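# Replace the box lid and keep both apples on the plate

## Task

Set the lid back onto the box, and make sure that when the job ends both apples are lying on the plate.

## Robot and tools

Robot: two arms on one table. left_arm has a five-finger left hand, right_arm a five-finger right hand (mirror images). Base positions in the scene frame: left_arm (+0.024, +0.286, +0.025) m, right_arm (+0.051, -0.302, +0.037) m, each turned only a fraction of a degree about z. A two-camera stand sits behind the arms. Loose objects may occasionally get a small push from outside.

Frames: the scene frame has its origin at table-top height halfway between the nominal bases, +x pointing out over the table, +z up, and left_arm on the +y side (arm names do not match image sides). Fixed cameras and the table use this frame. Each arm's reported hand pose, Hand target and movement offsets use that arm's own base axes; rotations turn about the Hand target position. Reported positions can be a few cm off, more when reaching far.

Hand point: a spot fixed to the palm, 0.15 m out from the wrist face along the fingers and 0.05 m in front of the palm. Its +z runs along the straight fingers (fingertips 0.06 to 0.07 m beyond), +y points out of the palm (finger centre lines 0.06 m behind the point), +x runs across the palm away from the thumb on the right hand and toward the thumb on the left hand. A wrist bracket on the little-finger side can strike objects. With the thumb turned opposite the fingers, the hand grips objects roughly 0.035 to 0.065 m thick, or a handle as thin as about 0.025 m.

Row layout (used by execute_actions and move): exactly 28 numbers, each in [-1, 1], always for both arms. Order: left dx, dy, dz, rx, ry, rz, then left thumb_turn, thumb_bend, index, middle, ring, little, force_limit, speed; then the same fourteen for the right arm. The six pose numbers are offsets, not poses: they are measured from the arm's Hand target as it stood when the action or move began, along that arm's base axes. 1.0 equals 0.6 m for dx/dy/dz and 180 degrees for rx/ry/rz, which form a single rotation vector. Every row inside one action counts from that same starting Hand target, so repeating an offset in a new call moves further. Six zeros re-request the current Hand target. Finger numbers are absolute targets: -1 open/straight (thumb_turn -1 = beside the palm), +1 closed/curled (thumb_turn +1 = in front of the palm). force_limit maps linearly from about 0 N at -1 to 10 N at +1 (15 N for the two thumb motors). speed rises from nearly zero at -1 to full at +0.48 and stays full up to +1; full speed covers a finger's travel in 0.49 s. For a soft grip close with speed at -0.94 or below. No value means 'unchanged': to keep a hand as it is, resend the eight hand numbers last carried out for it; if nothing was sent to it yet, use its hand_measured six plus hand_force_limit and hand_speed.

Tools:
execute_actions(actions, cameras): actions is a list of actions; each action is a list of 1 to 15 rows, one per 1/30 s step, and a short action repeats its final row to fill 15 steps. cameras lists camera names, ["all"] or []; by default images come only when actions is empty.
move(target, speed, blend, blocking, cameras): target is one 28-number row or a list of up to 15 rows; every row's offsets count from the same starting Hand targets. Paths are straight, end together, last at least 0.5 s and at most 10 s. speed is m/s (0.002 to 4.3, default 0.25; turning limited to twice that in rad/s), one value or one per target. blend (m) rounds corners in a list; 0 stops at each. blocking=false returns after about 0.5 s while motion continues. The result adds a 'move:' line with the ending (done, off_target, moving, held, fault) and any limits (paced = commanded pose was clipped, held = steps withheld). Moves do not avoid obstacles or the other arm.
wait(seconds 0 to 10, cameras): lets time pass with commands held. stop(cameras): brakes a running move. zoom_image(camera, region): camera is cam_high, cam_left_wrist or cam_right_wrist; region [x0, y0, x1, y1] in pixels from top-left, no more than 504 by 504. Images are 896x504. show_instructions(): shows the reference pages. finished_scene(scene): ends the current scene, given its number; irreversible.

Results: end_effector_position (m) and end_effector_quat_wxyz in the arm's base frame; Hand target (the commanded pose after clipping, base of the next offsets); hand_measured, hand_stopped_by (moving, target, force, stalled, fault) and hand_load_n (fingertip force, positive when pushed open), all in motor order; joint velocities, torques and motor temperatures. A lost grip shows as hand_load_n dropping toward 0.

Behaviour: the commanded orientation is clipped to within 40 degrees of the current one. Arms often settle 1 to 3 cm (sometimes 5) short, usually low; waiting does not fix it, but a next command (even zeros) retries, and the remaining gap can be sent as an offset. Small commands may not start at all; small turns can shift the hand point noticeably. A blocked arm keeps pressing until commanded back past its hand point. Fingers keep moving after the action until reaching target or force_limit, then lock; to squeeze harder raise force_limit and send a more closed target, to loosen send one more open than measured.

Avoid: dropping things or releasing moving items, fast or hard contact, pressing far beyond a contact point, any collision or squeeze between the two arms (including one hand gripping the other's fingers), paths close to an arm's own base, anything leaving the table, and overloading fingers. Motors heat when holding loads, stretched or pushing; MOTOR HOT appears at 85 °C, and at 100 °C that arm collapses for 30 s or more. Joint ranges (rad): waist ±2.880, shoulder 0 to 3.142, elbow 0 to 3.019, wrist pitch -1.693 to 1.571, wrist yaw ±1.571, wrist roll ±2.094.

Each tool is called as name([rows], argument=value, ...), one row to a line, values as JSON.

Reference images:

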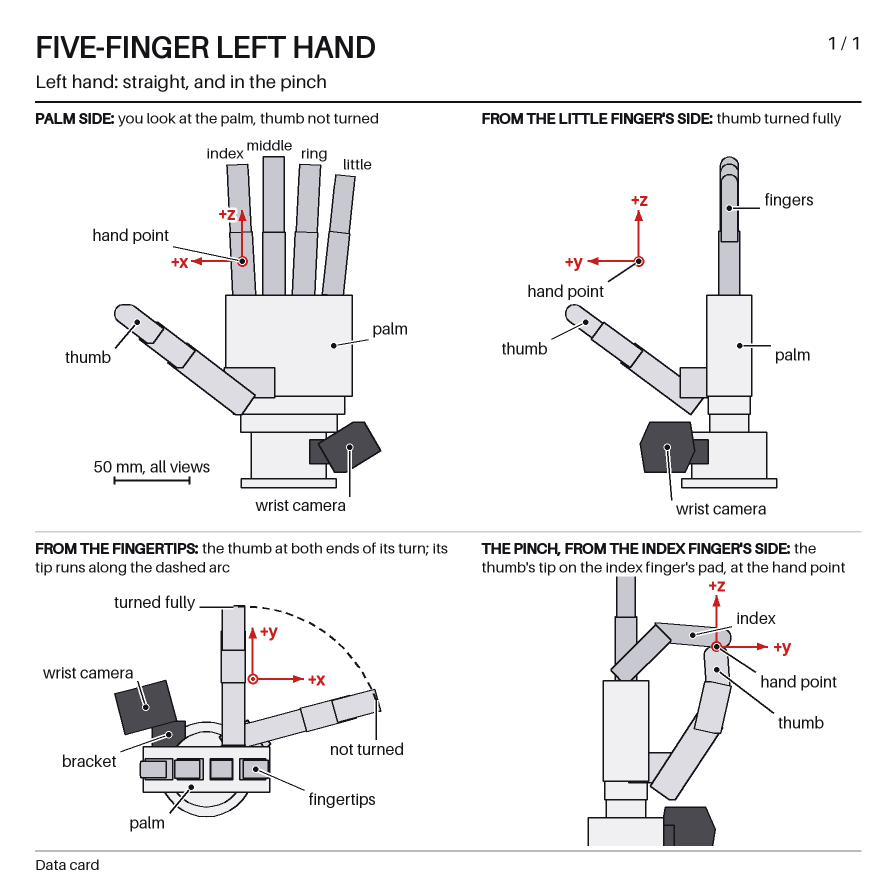

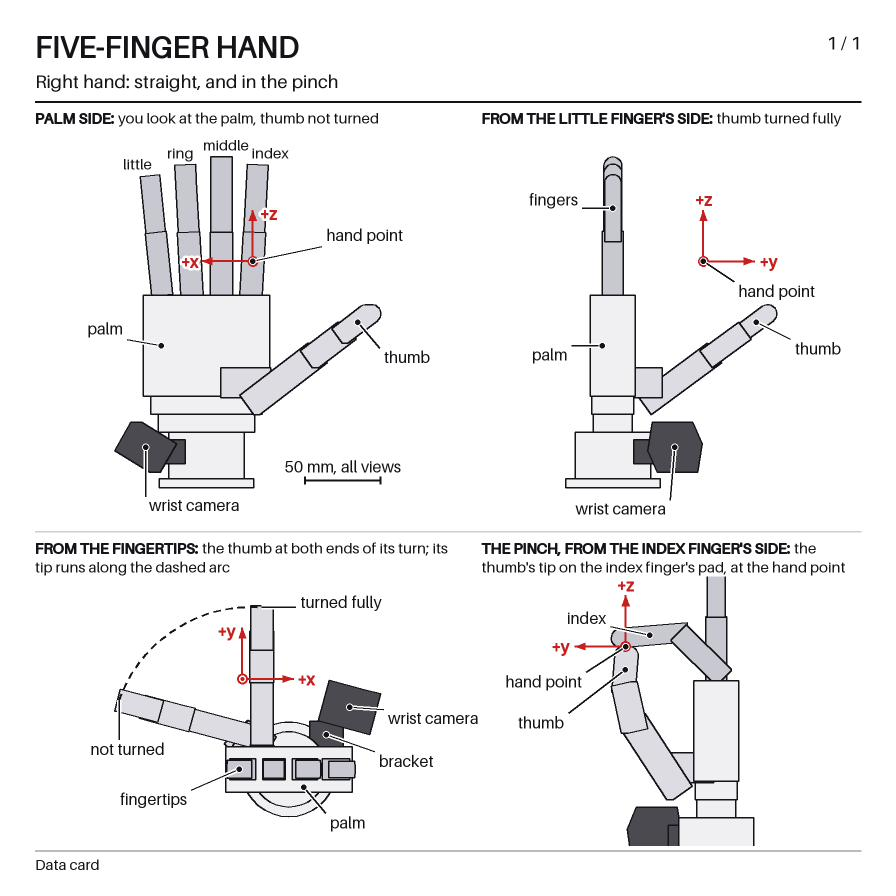

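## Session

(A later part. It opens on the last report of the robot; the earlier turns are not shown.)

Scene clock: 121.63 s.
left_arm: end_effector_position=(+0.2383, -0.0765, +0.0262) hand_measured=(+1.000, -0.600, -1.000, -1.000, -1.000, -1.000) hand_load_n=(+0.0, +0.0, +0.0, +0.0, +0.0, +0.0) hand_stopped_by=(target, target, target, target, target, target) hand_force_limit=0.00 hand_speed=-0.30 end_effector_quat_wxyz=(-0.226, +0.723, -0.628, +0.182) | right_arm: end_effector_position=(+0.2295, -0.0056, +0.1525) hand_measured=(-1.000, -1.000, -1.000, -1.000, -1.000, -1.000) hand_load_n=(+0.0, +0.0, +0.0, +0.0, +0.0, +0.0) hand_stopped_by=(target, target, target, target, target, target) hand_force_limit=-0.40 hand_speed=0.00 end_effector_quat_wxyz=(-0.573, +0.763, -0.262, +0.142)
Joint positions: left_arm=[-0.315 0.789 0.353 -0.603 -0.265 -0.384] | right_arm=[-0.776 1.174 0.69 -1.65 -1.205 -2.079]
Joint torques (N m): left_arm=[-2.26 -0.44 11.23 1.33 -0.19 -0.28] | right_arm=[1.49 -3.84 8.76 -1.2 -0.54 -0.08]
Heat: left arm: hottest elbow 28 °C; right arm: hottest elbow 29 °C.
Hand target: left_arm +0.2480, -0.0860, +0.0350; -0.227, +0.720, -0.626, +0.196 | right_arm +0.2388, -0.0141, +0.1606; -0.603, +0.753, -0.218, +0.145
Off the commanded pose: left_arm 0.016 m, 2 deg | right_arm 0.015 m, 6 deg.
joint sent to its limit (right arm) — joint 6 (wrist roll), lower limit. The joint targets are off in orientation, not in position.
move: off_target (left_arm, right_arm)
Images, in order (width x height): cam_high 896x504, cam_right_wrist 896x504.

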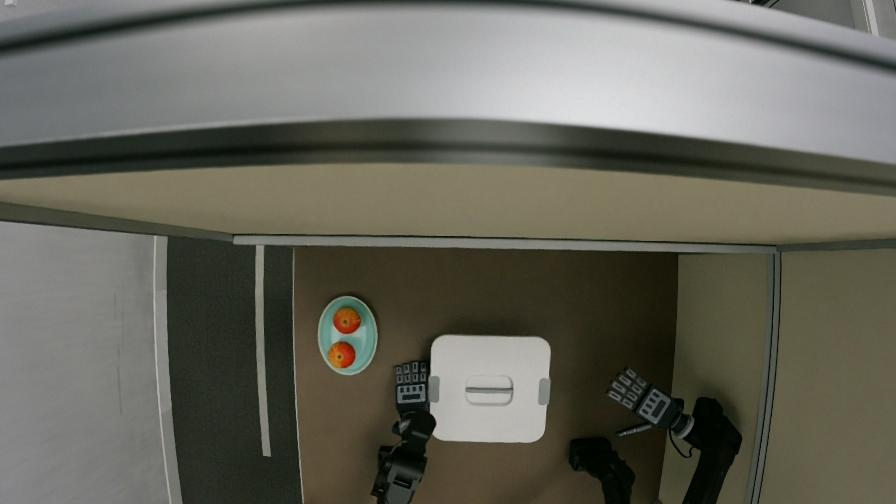

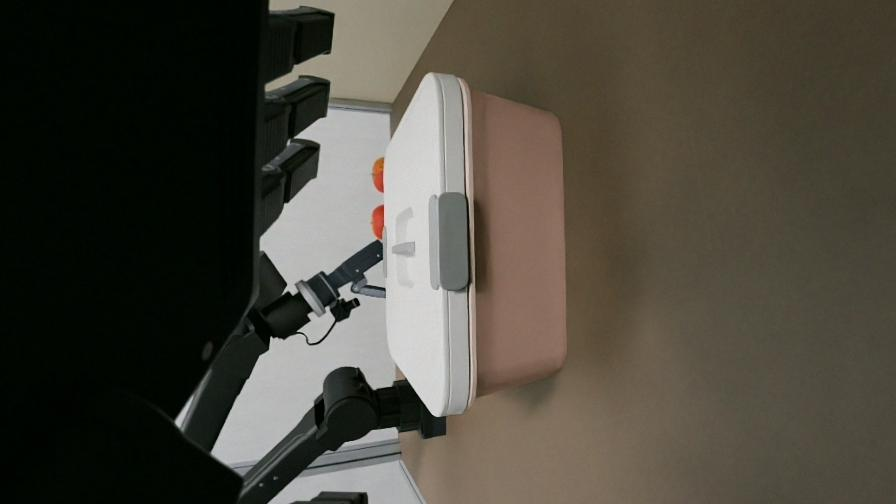

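move(target=[0.0083,-0.0167,0.0133,0,0,0,1,-0.6,-1,-1,-1,-1,0,-0.3,0,0,0,0,0,0,-1,-1,-1,-1,-1,-1,-0.4,0], speed=0.04, cameras=["cam_high","cam_right_wrist"])

zoom_image(camera="cam_high", region=[370, 320, 570, 460])

zoom_image(camera="cam_right_wrist", region=[340, 60, 620, 440])

Scene clock: 122.97 s.
left_arm: end_effector_position=(+0.2356, -0.0829, +0.0218) hand_measured=(+1.000, -0.600, -1.000, -1.000, -1.000, -1.000) hand_load_n=(+0.0, +0.0, +0.0, +0.0, +0.0, +0.0) hand_stopped_by=(target, target, target, target, target, target) hand_force_limit=0.00 hand_speed=-0.30 end_effector_quat_wxyz=(-0.224, +0.723, -0.629, +0.176) | right_arm: end_effector_position=(+0.2295, -0.0056, +0.1525) hand_measured=(-1.000, -1.000, -1.000, -1.000, -1.000, -1.000) hand_load_n=(+0.0, +0.0, -0.5, +0.0, +0.0, +0.0) hand_stopped_by=(target, target, target, target, target, target) hand_force_limit=-0.40 hand_speed=0.00 end_effector_quat_wxyz=(-0.573, +0.763, -0.262, +0.142)
Joint positions: left_arm=[-0.353 0.811 0.353 -0.603 -0.285 -0.417] | right_arm=[-0.776 1.174 0.69 -1.65 -1.205 -2.079]
Joint torques (N m): left_arm=[-2.26 -0.62 13.68 0.61 -0.21 -0.14] | right_arm=[1.55 -3.96 8.66 -1.16 -0.58 -0.1]
Heat: left arm: hottest elbow 28 °C; right arm: hottest elbow 29 °C.
Hand target: left_arm +0.2530, -0.0960, +0.0429; -0.227, +0.720, -0.626, +0.196 | right_arm +0.2388, -0.0141, +0.1606; -0.603, +0.753, -0.218, +0.145
Off the commanded pose: left_arm 0.030 m, 2 deg | right_arm 0.015 m, 6 deg.
joint sent to its limit (right arm) — joint 6 (wrist roll), lower limit. The joint targets are off in orientation, not in position.
move: off_target (left_arm, right_arm)
Images, in order (width x height): cam_high 896x504, cam_right_wrist 896x504.

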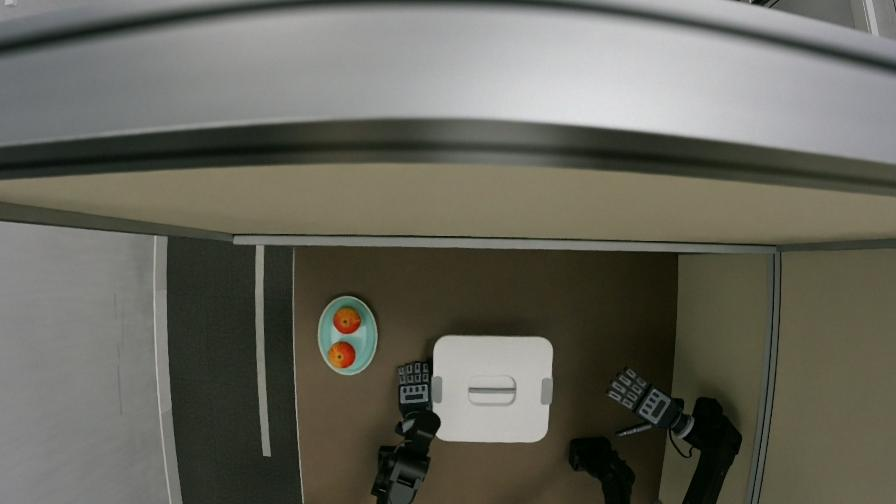

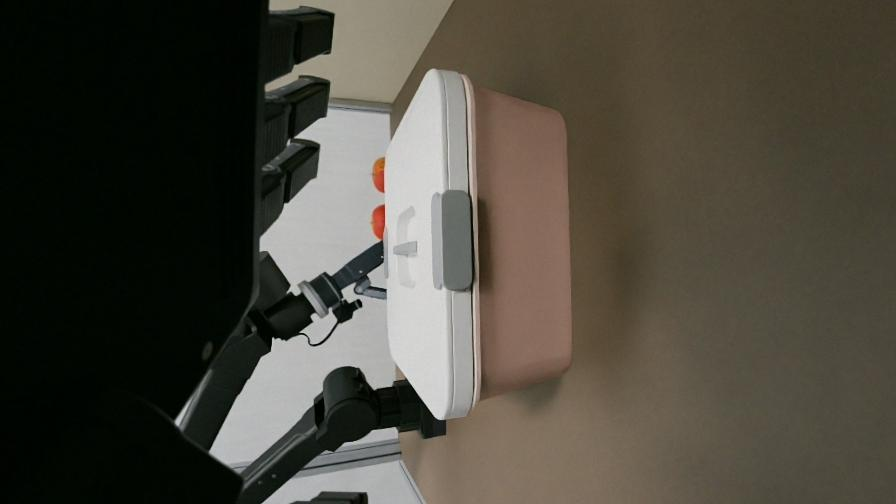

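Scaled by 2.520.

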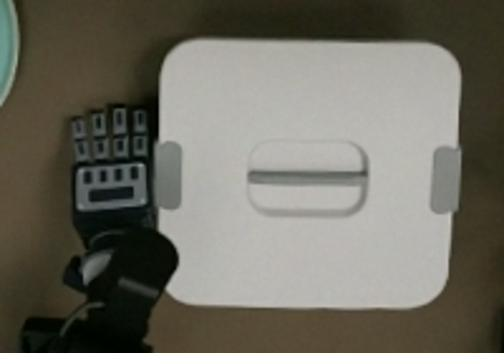

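Scaled by 1.326.

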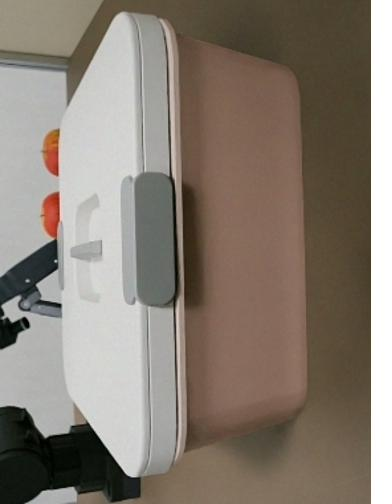

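move([
  [0,0.1167,0.0333,0,0,0,1,-0.6,-1,-1,-1,-1,0,-0.3,0,0.1068,0.1822,-0.06,0.068,-0.165,1,-0.6,0,0,0,0,-0.4,-0.3],
  [-0.0217,0.2433,0.3,-0.1194,-0.2144,-0.3533,1,-0.6,-1,-1,-1,-1,0,-0.3,0.031,0.6367,0.1,-0.1228,0.136,-0.331,1,-0.6,0,0,0,0,-0.4,-0.3],
  [-0.03,0.1933,0.2033,-0.1194,-0.2144,-0.3533,-1,-1,-1,-1,-1,-1,0,-0.3,0.031,0.6367,-0.0178,-0.1228,0.136,-0.331,1,-0.6,0,0,0,0,-0.4,-0.3],
], speed=[0.25,0.35,0.2], blend=[0.03,0.02,0], cameras=["cam_high","cam_left_wrist","cam_right_wrist"])

Scene clock: 134.90 s.
left_arm: end_effector_position=(+0.2364, +0.0244, +0.1683) hand_measured=(-1.000, -1.000, -1.000, -1.000, -1.000, -1.000) hand_load_n=(+0.0, +0.0, +0.0, +0.0, +0.0, +0.0) hand_stopped_by=(target, target, target, target, target, target) hand_force_limit=0.00 hand_speed=-0.30 end_effector_quat_wxyz=(+0.156, -0.268, +0.769, -0.559) | right_arm: end_effector_position=(+0.2593, +0.3659, +0.1620) hand_measured=(+1.000, -0.600, +0.000, +0.000, +0.000, +0.000) hand_load_n=(+0.0, +0.0, +0.0, +0.0, +0.0, +0.0) hand_stopped_by=(target, target, target, target, target, target) hand_force_limit=-0.40 hand_speed=-0.30 end_effector_quat_wxyz=(-0.253, +0.655, -0.645, +0.302)
Joint positions: left_arm=[0.812 1.169 0.75 -1.684 1.183 2.074] | right_arm=[1.142 1.314 1.041 -0.954 0.749 0.99]
Joint torques (N m): left_arm=[-1.96 -3.96 7.45 -0.88 0.62 0.04] | right_arm=[1.32 -9.35 6.42 1.03 0.65 0.06]
Heat: left arm: hottest elbow 29 °C; right arm: hottest elbow 29 °C.
Hand target: left_arm +0.2349, +0.0200, +0.1649; +0.146, -0.218, +0.753, -0.603 | right_arm +0.2573, +0.3679, +0.1500; -0.248, +0.656, -0.644, +0.304
Off the commanded pose: left_arm 0.006 m, 8 deg | right_arm 0.012 m, 1 deg.
joint sent to its limit (left arm) — joint 6 (wrist roll), upper limit. The joint targets are off in orientation, not in position.
move: off_target (left_arm, right_arm); target 3's new numbers were sent with left_arm's hand 0.006 m and 8 deg from that target

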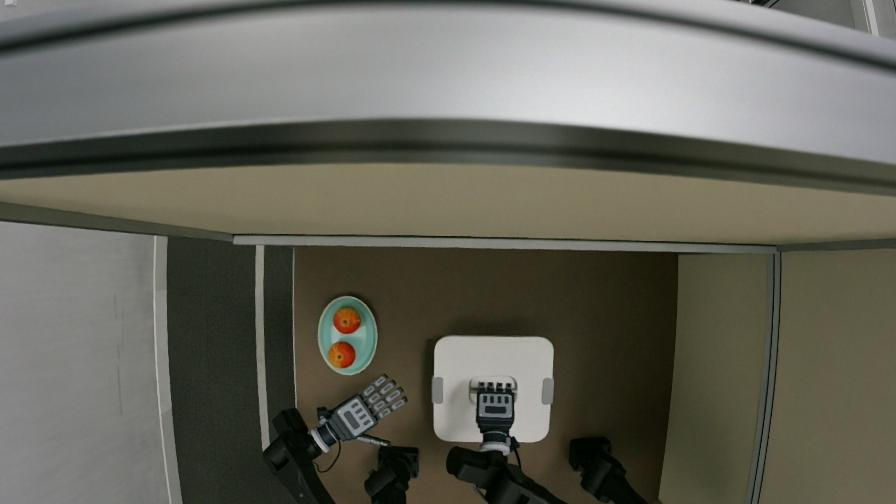

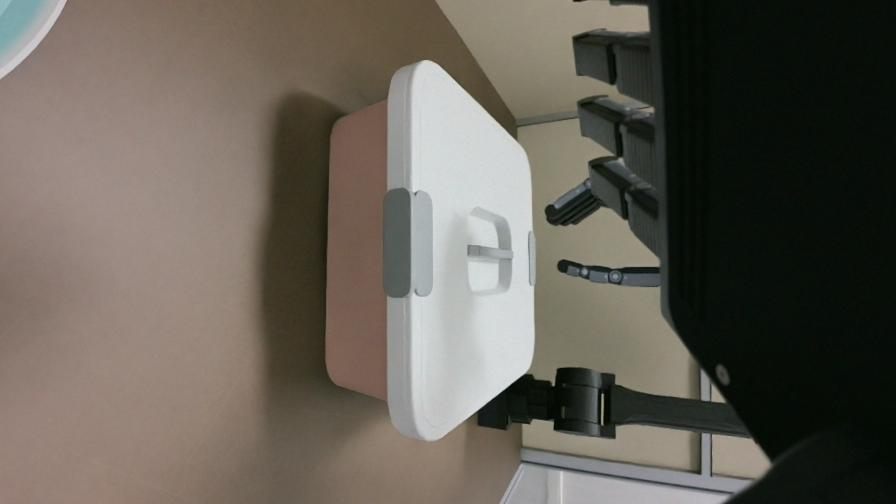

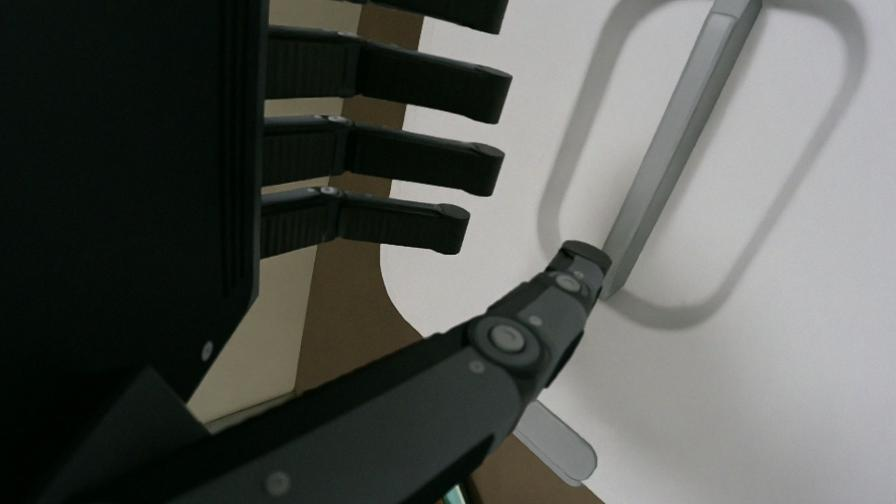

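zoom_image(camera="cam_left_wrist", region=[310, 50, 510, 250])

zoom_image(camera="cam_left_wrist", region=[310, 250, 510, 450])

zoom_image(camera="cam_high", region=[410, 320, 570, 460])

Scaled by 2.520.

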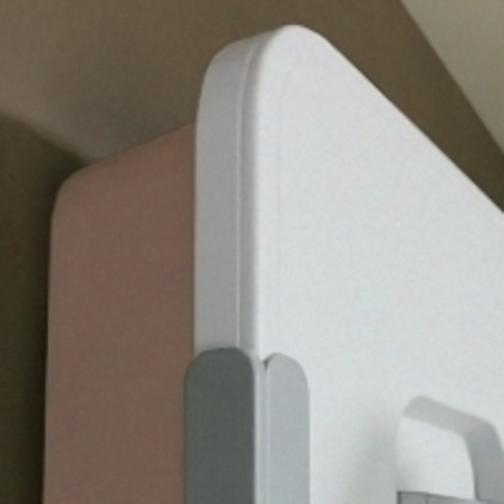

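Scaled by 2.520.

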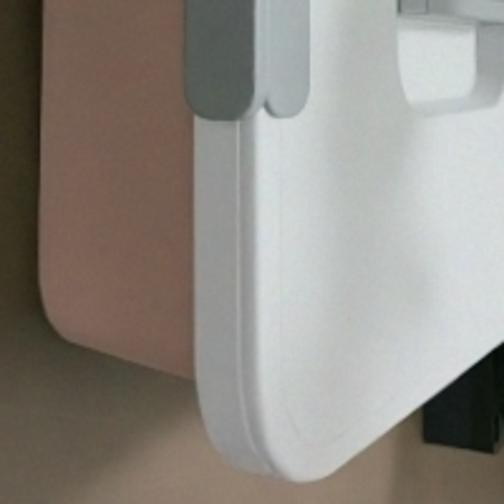

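Scaled by 3.150.

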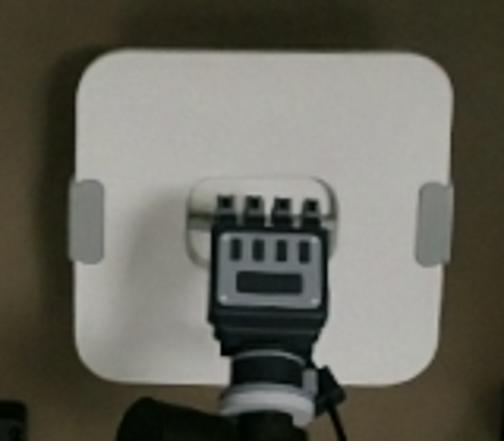

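move([
  [0,0,0,0,0,0,-1,-1,-1,-1,-1,-1,0,-0.3,0.0008,0.0043,-0.07,0,0,0,1,-0.6,0,0,0,0,-0.4,-0.3],
  [0,0,0,0,0,0,-1,-1,-1,-1,-1,-1,0,-0.3,0.0008,0.0043,-0.107,0,0,0,1,-0.6,0,0,0,0,-0.4,-0.3],
  [0,0,0,0,0,0,-1,-1,-1,-1,-1,-1,0,-0.3,0.0008,0.0043,-0.107,0,0,0,1,-0.5,0.16,0.12,0.14,0.2,-0.4,-0.3],
], speed=[0.12,0.07,0.07], blend=[0.01,0,0], cameras=["cam_high","cam_left_wrist","cam_right_wrist"])

Scene clock: 137.70 s.
left_arm: end_effector_position=(+0.2364, +0.0244, +0.1683) hand_measured=(-1.000, -1.000, -1.000, -1.000, -1.000, -1.000) hand_load_n=(-0.5, +0.0, +0.0, +0.0, -0.5, +0.0) hand_stopped_by=(target, target, target, target, target, target) hand_force_limit=0.00 hand_speed=-0.30 end_effector_quat_wxyz=(+0.156, -0.268, +0.769, -0.559) | right_arm: end_effector_position=(+0.2614, +0.3700, +0.0983) hand_measured=(+1.000, -0.500, +0.160, +0.120, +0.140, +0.200) hand_load_n=(+0.0, +0.5, +0.0, +0.0, +0.0, +0.0) hand_stopped_by=(target, target, target, target, target, target) hand_force_limit=-0.40 hand_speed=-0.30 end_effector_quat_wxyz=(-0.253, +0.653, -0.646, +0.302)
Joint positions: left_arm=[0.812 1.169 0.75 -1.684 1.183 2.074] | right_arm=[1.142 1.39 0.934 -0.772 0.75 0.994]
Joint torques (N m): left_arm=[-1.96 -4.01 7.46 -0.9 0.62 0.04] | right_arm=[1.26 -9.88 5.87 0.92 0.65 0.07]
Heat: left arm: hottest elbow 29 °C; right arm: hottest elbow 29 °C.
Hand target: left_arm +0.2349, +0.0200, +0.1649; +0.146, -0.218, +0.753, -0.603 | right_arm +0.2578, +0.3705, +0.0856; -0.248, +0.656, -0.644, +0.304
Off the commanded pose: left_arm 0.006 m, 8 deg | right_arm 0.013 m, 1 deg.
joint sent to its limit (left arm) — joint 6 (wrist roll), upper limit. The joint targets are off in orientation, not in position.
move: off_target (left_arm, right_arm); target 3's new numbers were sent with right_arm's hand 0.013 m and 1 deg from that target

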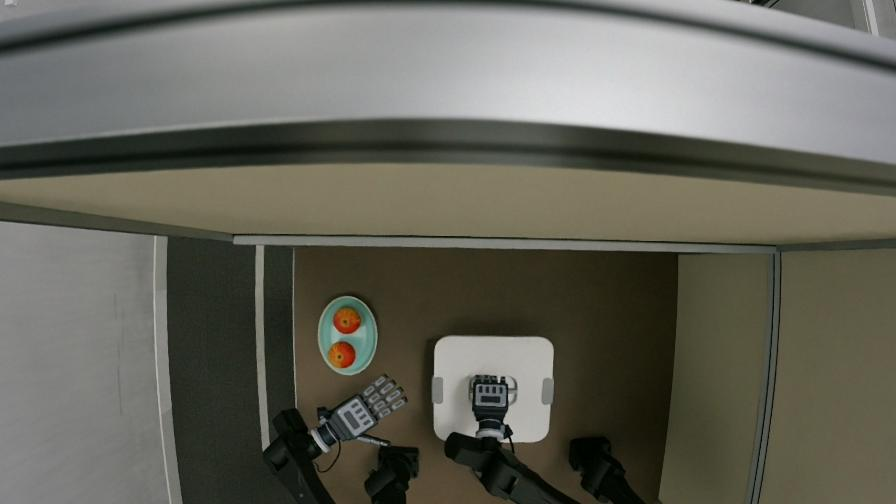

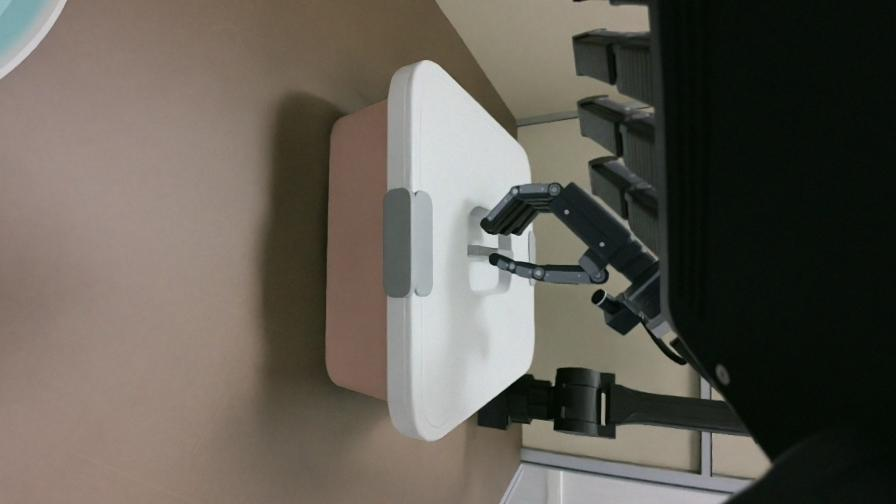

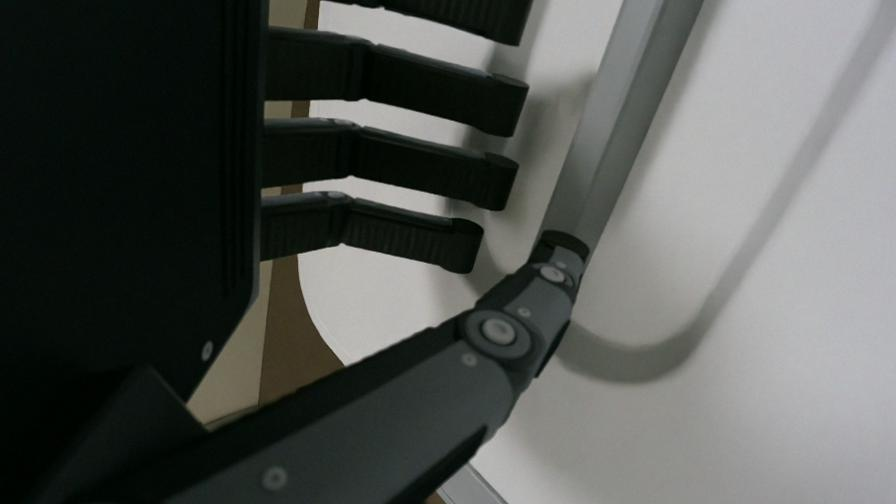

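move(target=[0,0,0,0,0,0,-1,-1,-1,-1,-1,-1,0,-0.3,-0.001,0,-0.0275,0,0,0,1,-0.5,0.16,0.12,0.14,0.2,-0.4,-0.3], speed=0.04, cameras=["cam_right_wrist"])

Scene clock: 139.00 s.
left_arm: end_effector_position=(+0.2364, +0.0244, +0.1683) hand_measured=(-1.000, -1.000, -1.000, -1.000, -1.000, -1.000) hand_load_n=(+0.0, +0.0, +0.0, +0.0, +0.0, +0.0) hand_stopped_by=(target, target, target, target, target, target) hand_force_limit=0.00 hand_speed=-0.30 end_effector_quat_wxyz=(+0.156, -0.268, +0.769, -0.559) | right_arm: end_effector_position=(+0.2634, +0.3728, +0.0932) hand_measured=(+1.000, -0.500, +0.160, +0.120, +0.140, +0.200) hand_load_n=(-1.5, -0.5, +0.0, +0.0, +0.0, +0.0) hand_stopped_by=(target, target, target, target, target, target) hand_force_limit=-0.40 hand_speed=-0.30 end_effector_quat_wxyz=(-0.263, +0.649, -0.647, +0.302)
Joint positions: left_arm=[0.812 1.169 0.75 -1.684 1.183 2.074] | right_arm=[1.143 1.395 0.918 -0.729 0.757 0.995]
Joint torques (N m): left_arm=[-1.96 -4.01 7.45 -0.9 0.62 0.03] | right_arm=[1.49 -8.35 5.27 1.11 0.41 0.06]
Heat: left arm: hottest elbow 29 °C; right arm: hottest elbow 29 °C.
Hand target: left_arm +0.2349, +0.0200, +0.1649; +0.146, -0.218, +0.753, -0.603 | right_arm +0.2572, +0.3705, +0.0692; -0.248, +0.656, -0.644, +0.304
Off the commanded pose: left_arm 0.006 m, 8 deg | right_arm 0.025 m, 2 deg.
joint sent to its limit (left arm) — joint 6 (wrist roll), upper limit. The joint targets are off in orientation, not in position.
move: off_target (left_arm, right_arm)
Images, in order (width x height): cam_right_wrist 896x504.

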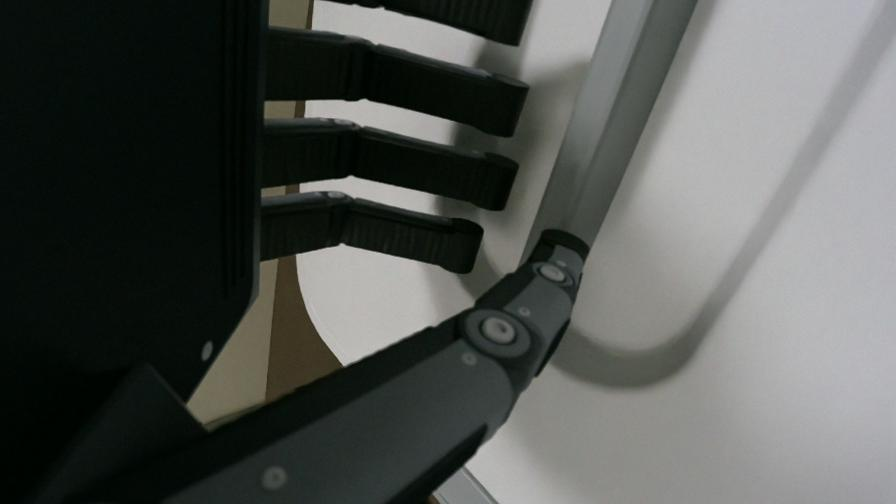

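move([
  [0,0,0,0,0,0,-1,-1,-1,-1,-1,-1,0,-0.3,-0.0088,0.0,0.075,0,0,0,1,-0.5,0.16,0.12,0.14,0.2,-0.4,-0.3],
  [0,0,0,0,0,0,-1,-1,-1,-1,-1,-1,0,-0.3,-0.0088,0,0.02,0,0,0,1,-0.5,0.16,0.12,0.14,0.2,-0.4,-0.3],
], speed=0.06, cameras=["cam_left_wrist","cam_right_wrist"])

Scene clock: 141.97 s.
left_arm: end_effector_position=(+0.2364, +0.0244, +0.1683) hand_measured=(-1.000, -1.000, -1.000, -1.000, -1.000, -1.000) hand_load_n=(-0.5, +0.0, +0.0, +0.0, +0.0, +0.0) hand_stopped_by=(target, target, target, target, target, target) hand_force_limit=0.00 hand_speed=-0.30 end_effector_quat_wxyz=(+0.156, -0.268, +0.769, -0.559) | right_arm: end_effector_position=(+0.2552, +0.3676, +0.0917) hand_measured=(+1.000, -0.500, +0.160, +0.120, +0.140, +0.200) hand_load_n=(+0.0, +0.0, +0.0, +0.0, +0.0, +0.0) hand_stopped_by=(target, target, target, target, target, target) hand_force_limit=-0.40 hand_speed=-0.30 end_effector_quat_wxyz=(-0.251, +0.654, -0.646, +0.304)
Joint positions: left_arm=[0.812 1.169 0.75 -1.684 1.183 2.074] | right_arm=[1.155 1.391 0.918 -0.771 0.757 1.012]
Joint torques (N m): left_arm=[-1.96 -4.01 7.46 -0.88 0.62 0.03] | right_arm=[1.26 -9.47 6.41 0.92 0.58 0.03]
Heat: left arm: hottest elbow 29 °C; right arm: hottest elbow 29 °C.
Hand target: left_arm +0.2349, +0.0200, +0.1649; +0.146, -0.218, +0.753, -0.603 | right_arm +0.2520, +0.3705, +0.0813; -0.248, +0.656, -0.645, +0.304
Off the commanded pose: left_arm 0.006 m, 8 deg | right_arm 0.011 m, 1 deg.
joint sent to its limit (left arm) — joint 6 (wrist roll), upper limit. The joint targets are off in orientation, not in position.
move: off_target (left_arm, right_arm)
Images, in order (width x height): cam_left_wrist 896x504, cam_right_wrist 896x504.

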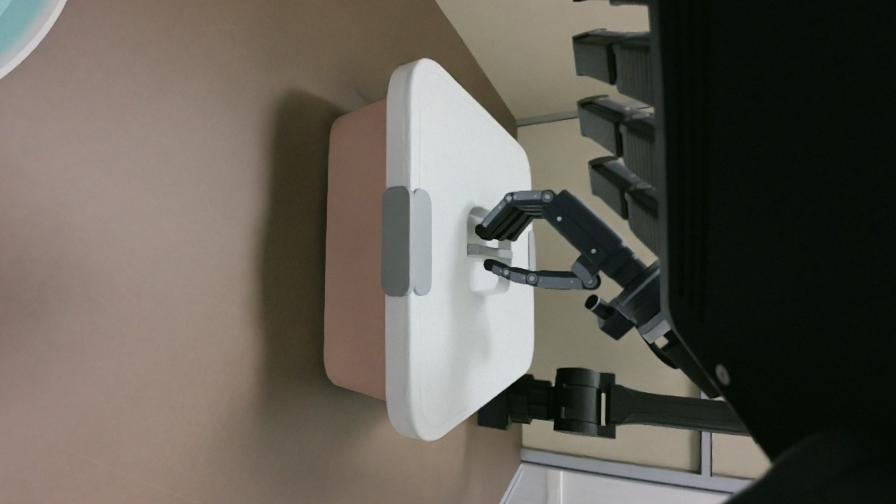

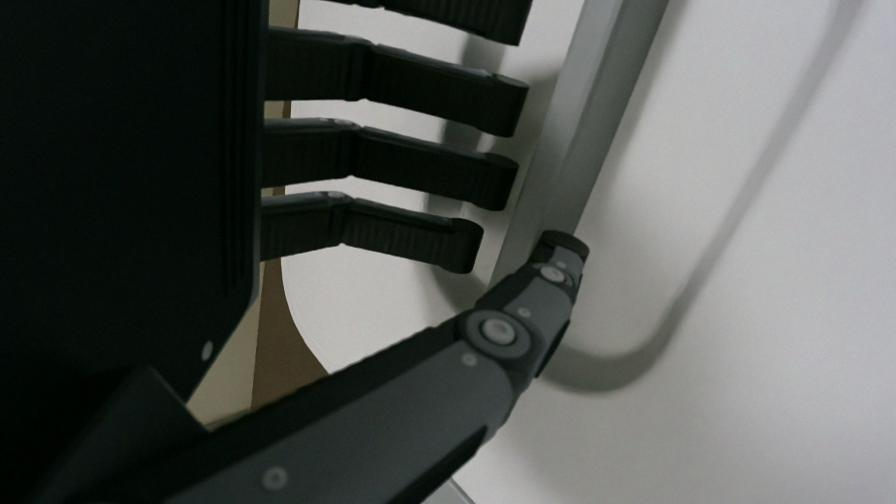

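execute_actions([
  [[0,0,0,0,0,0,-1,-1,-1,-1,-1,-1,0,-0.3,0,0,-0.01,0,0,0,1,-0.2,0.5,0.5,0.5,0.5,-0.5,-0.9]],
  [[0,0,0,0,0,0,-1,-1,-1,-1,-1,-1,0,-0.3,0,0,0,0,0,0,1,-0.2,0.5,0.5,0.5,0.5,-0.5,-0.9]],
  [[0,0,0,0,0,0,-1,-1,-1,-1,-1,-1,0,-0.3,0,0,0,0,0,0,1,-0.2,0.5,0.5,0.5,0.5,-0.5,-0.9]],
  [[0,0,0,0,0,0,-1,-1,-1,-1,-1,-1,0,-0.3,0,0,0,0,0,0,1,-0.1,0.6,0.6,0.6,0.6,0.1,-0.9]],
  [[0,0,0,0,0,0,-1,-1,-1,-1,-1,-1,0,-0.3,0,0,0,0,0,0,1,-0.1,0.6,0.6,0.6,0.6,0.1,-0.9]],
], cameras=["cam_high","cam_left_wrist","cam_right_wrist"])

zoom_image(camera="cam_left_wrist", region=[310, 50, 510, 250])

zoom_image(camera="cam_left_wrist", region=[310, 250, 510, 450])

Scene clock: 145.13 s.
left_arm: end_effector_position=(+0.2364, +0.0244, +0.1683) hand_measured=(-1.000, -1.000, -1.000, -1.000, -1.000, -1.000) hand_load_n=(-0.5, +0.0, +0.0, +0.0, +0.0, +0.0) hand_stopped_by=(target, target, target, target, target, target) hand_force_limit=0.00 hand_speed=-0.30 end_effector_quat_wxyz=(+0.156, -0.268, +0.769, -0.559) | right_arm: end_effector_position=(+0.2564, +0.3713, +0.0896) hand_measured=(+1.000, -0.410, +0.600, +0.236, +0.600, +0.600) hand_load_n=(+1.0, +7.5, +0.0, +7.0, +0.0, +0.0) hand_stopped_by=(target, force, target, force, target, target) hand_force_limit=0.10 hand_speed=-0.90 end_effector_quat_wxyz=(-0.255, +0.652, -0.646, +0.303)
Joint positions: left_arm=[0.812 1.169 0.75 -1.684 1.183 2.074] | right_arm=[1.155 1.399 0.918 -0.755 0.757 1.012]
Joint torques (N m): left_arm=[-1.96 -4.01 7.45 -0.9 0.62 0.04] | right_arm=[1.38 -9.64 5.59 1.03 0.56 0.04]
Heat: left arm: hottest elbow 29 °C; right arm: hottest elbow 29 °C.
Hand target: left_arm +0.2349, +0.0200, +0.1649; +0.146, -0.218, +0.753, -0.603 | right_arm +0.2521, +0.3704, +0.0752; -0.248, +0.656, -0.645, +0.304
Off the commanded pose: left_arm 0.006 m, 8 deg | right_arm 0.015 m, 1 deg.
joint sent to its limit (left arm) — joint 6 (wrist roll), upper limit. The joint targets are off in orientation, not in position.

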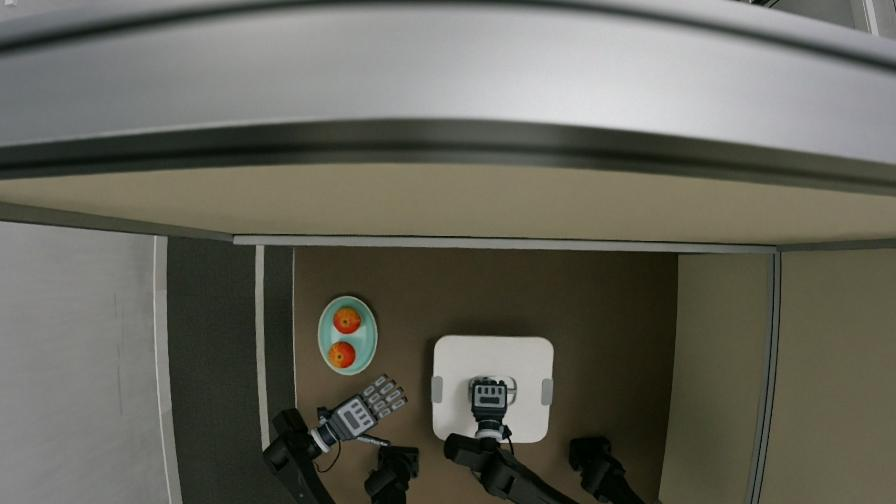

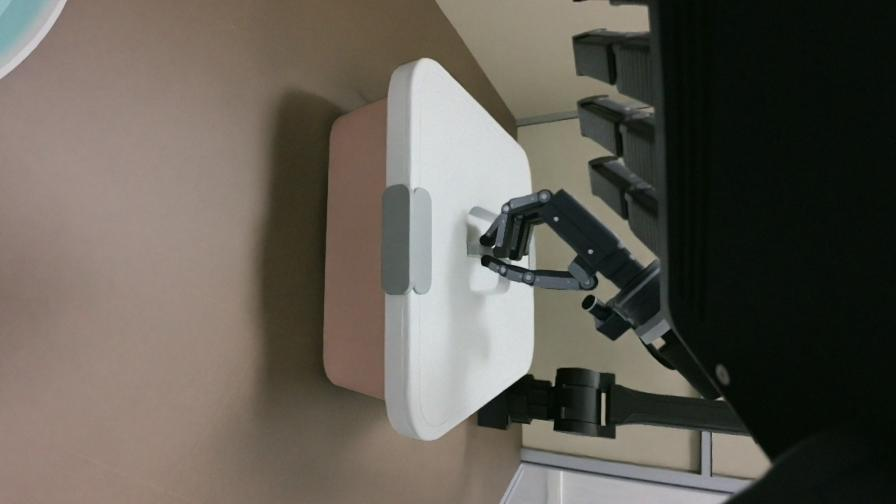

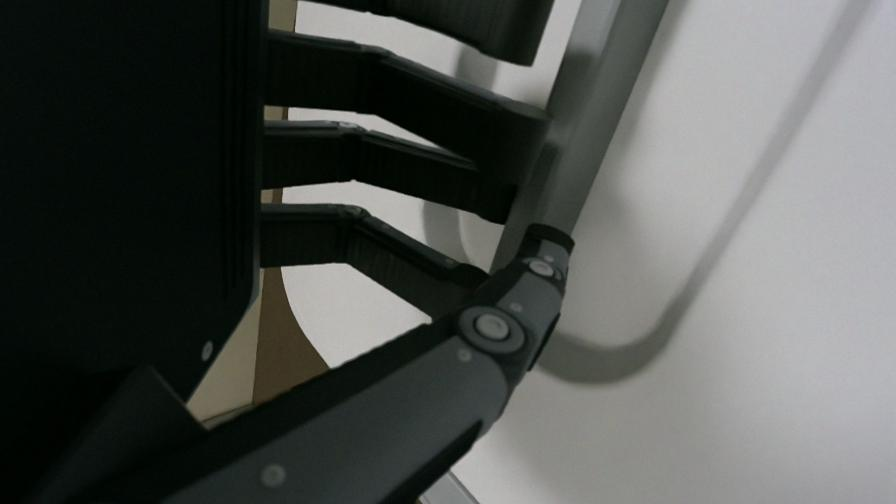

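Scaled by 2.520.

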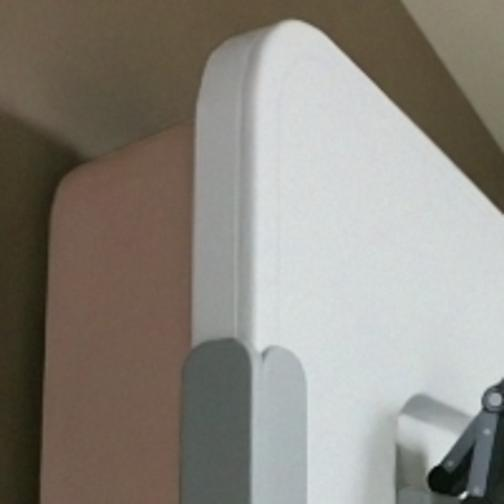

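Scaled by 2.520.

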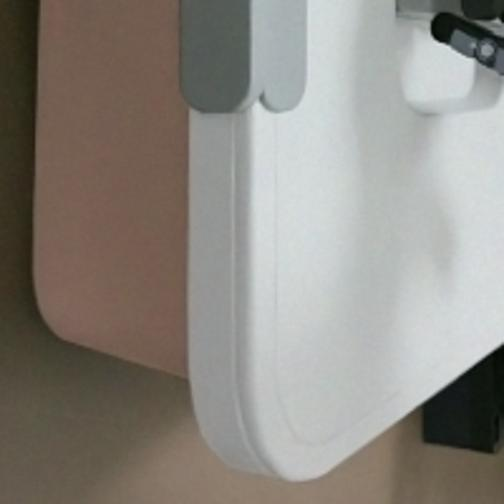

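move([
  [0,0,0,0,0,0,-1,-1,-1,-1,-1,-1,0,-0.3,0,0,0,0,0,0,1,-0.5,0.16,0.12,0.14,0.2,-0.4,-0.3],
  [0,0,0,0,0,0,-1,-1,-1,-1,-1,-1,0,-0.3,-0.001,0,-0.013,0,0,0,1,-0.5,0.16,0.12,0.14,0.2,-0.4,-0.3],
], speed=0.04, cameras=["cam_right_wrist","cam_left_wrist"])

Scene clock: 147.03 s.
left_arm: end_effector_position=(+0.2364, +0.0244, +0.1683) hand_measured=(-1.000, -1.000, -1.000, -1.000, -1.000, -1.000) hand_load_n=(+0.0, +0.0, -0.5, +0.0, +0.0, +0.0) hand_stopped_by=(target, target, target, target, target, target) hand_force_limit=0.00 hand_speed=-0.30 end_effector_quat_wxyz=(+0.156, -0.268, +0.769, -0.559) | right_arm: end_effector_position=(+0.2556, +0.3729, +0.0841) hand_measured=(+1.000, -0.500, +0.160, +0.120, +0.140, +0.200) hand_load_n=(+0.0, +0.0, +0.5, +0.5, +0.0, +0.0) hand_stopped_by=(target, target, target, force, target, target) hand_force_limit=-0.40 hand_speed=-0.30 end_effector_quat_wxyz=(-0.259, +0.652, -0.645, +0.303)
Joint positions: left_arm=[0.812 1.169 0.75 -1.684 1.183 2.074] | right_arm=[1.161 1.406 0.906 -0.73 0.761 1.014]
Joint torques (N m): left_arm=[-1.9 -4.01 7.45 -0.9 0.62 0.03] | right_arm=[1.2 -9.58 5.61 0.88 0.39 0.05]
Heat: left arm: hottest elbow 29 °C; right arm: hottest elbow 29 °C.
Hand target: left_arm +0.2349, +0.0200, +0.1649; +0.146, -0.218, +0.753, -0.603 | right_arm +0.2514, +0.3705, +0.0674; -0.248, +0.656, -0.645, +0.304
Off the commanded pose: left_arm 0.006 m, 8 deg | right_arm 0.017 m, 1 deg.
joint sent to its limit (left arm) — joint 6 (wrist roll), upper limit. The joint targets are off in orientation, not in position.
move: off_target (left_arm, right_arm)
Images, in order (width x height): cam_left_wrist 896x504, cam_right_wrist 896x504.

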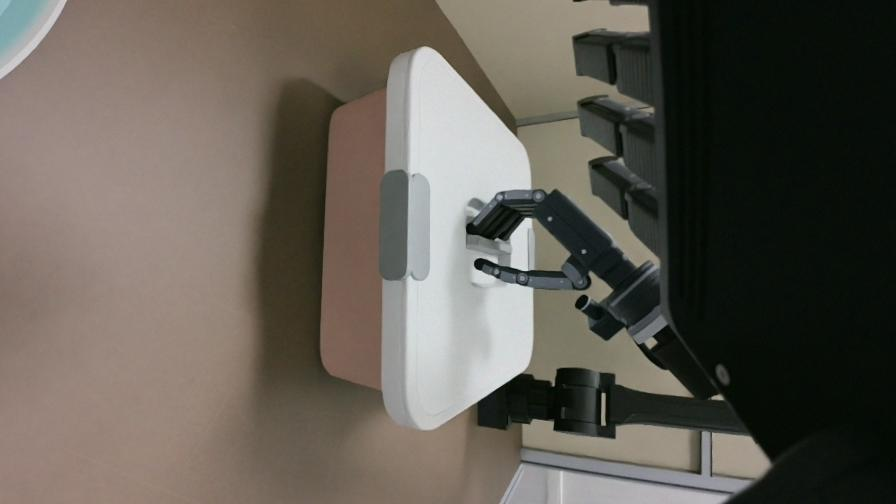

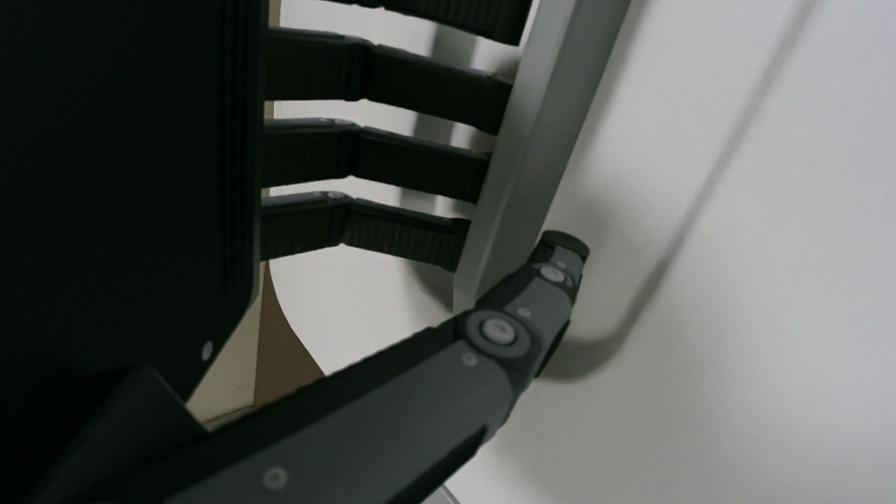

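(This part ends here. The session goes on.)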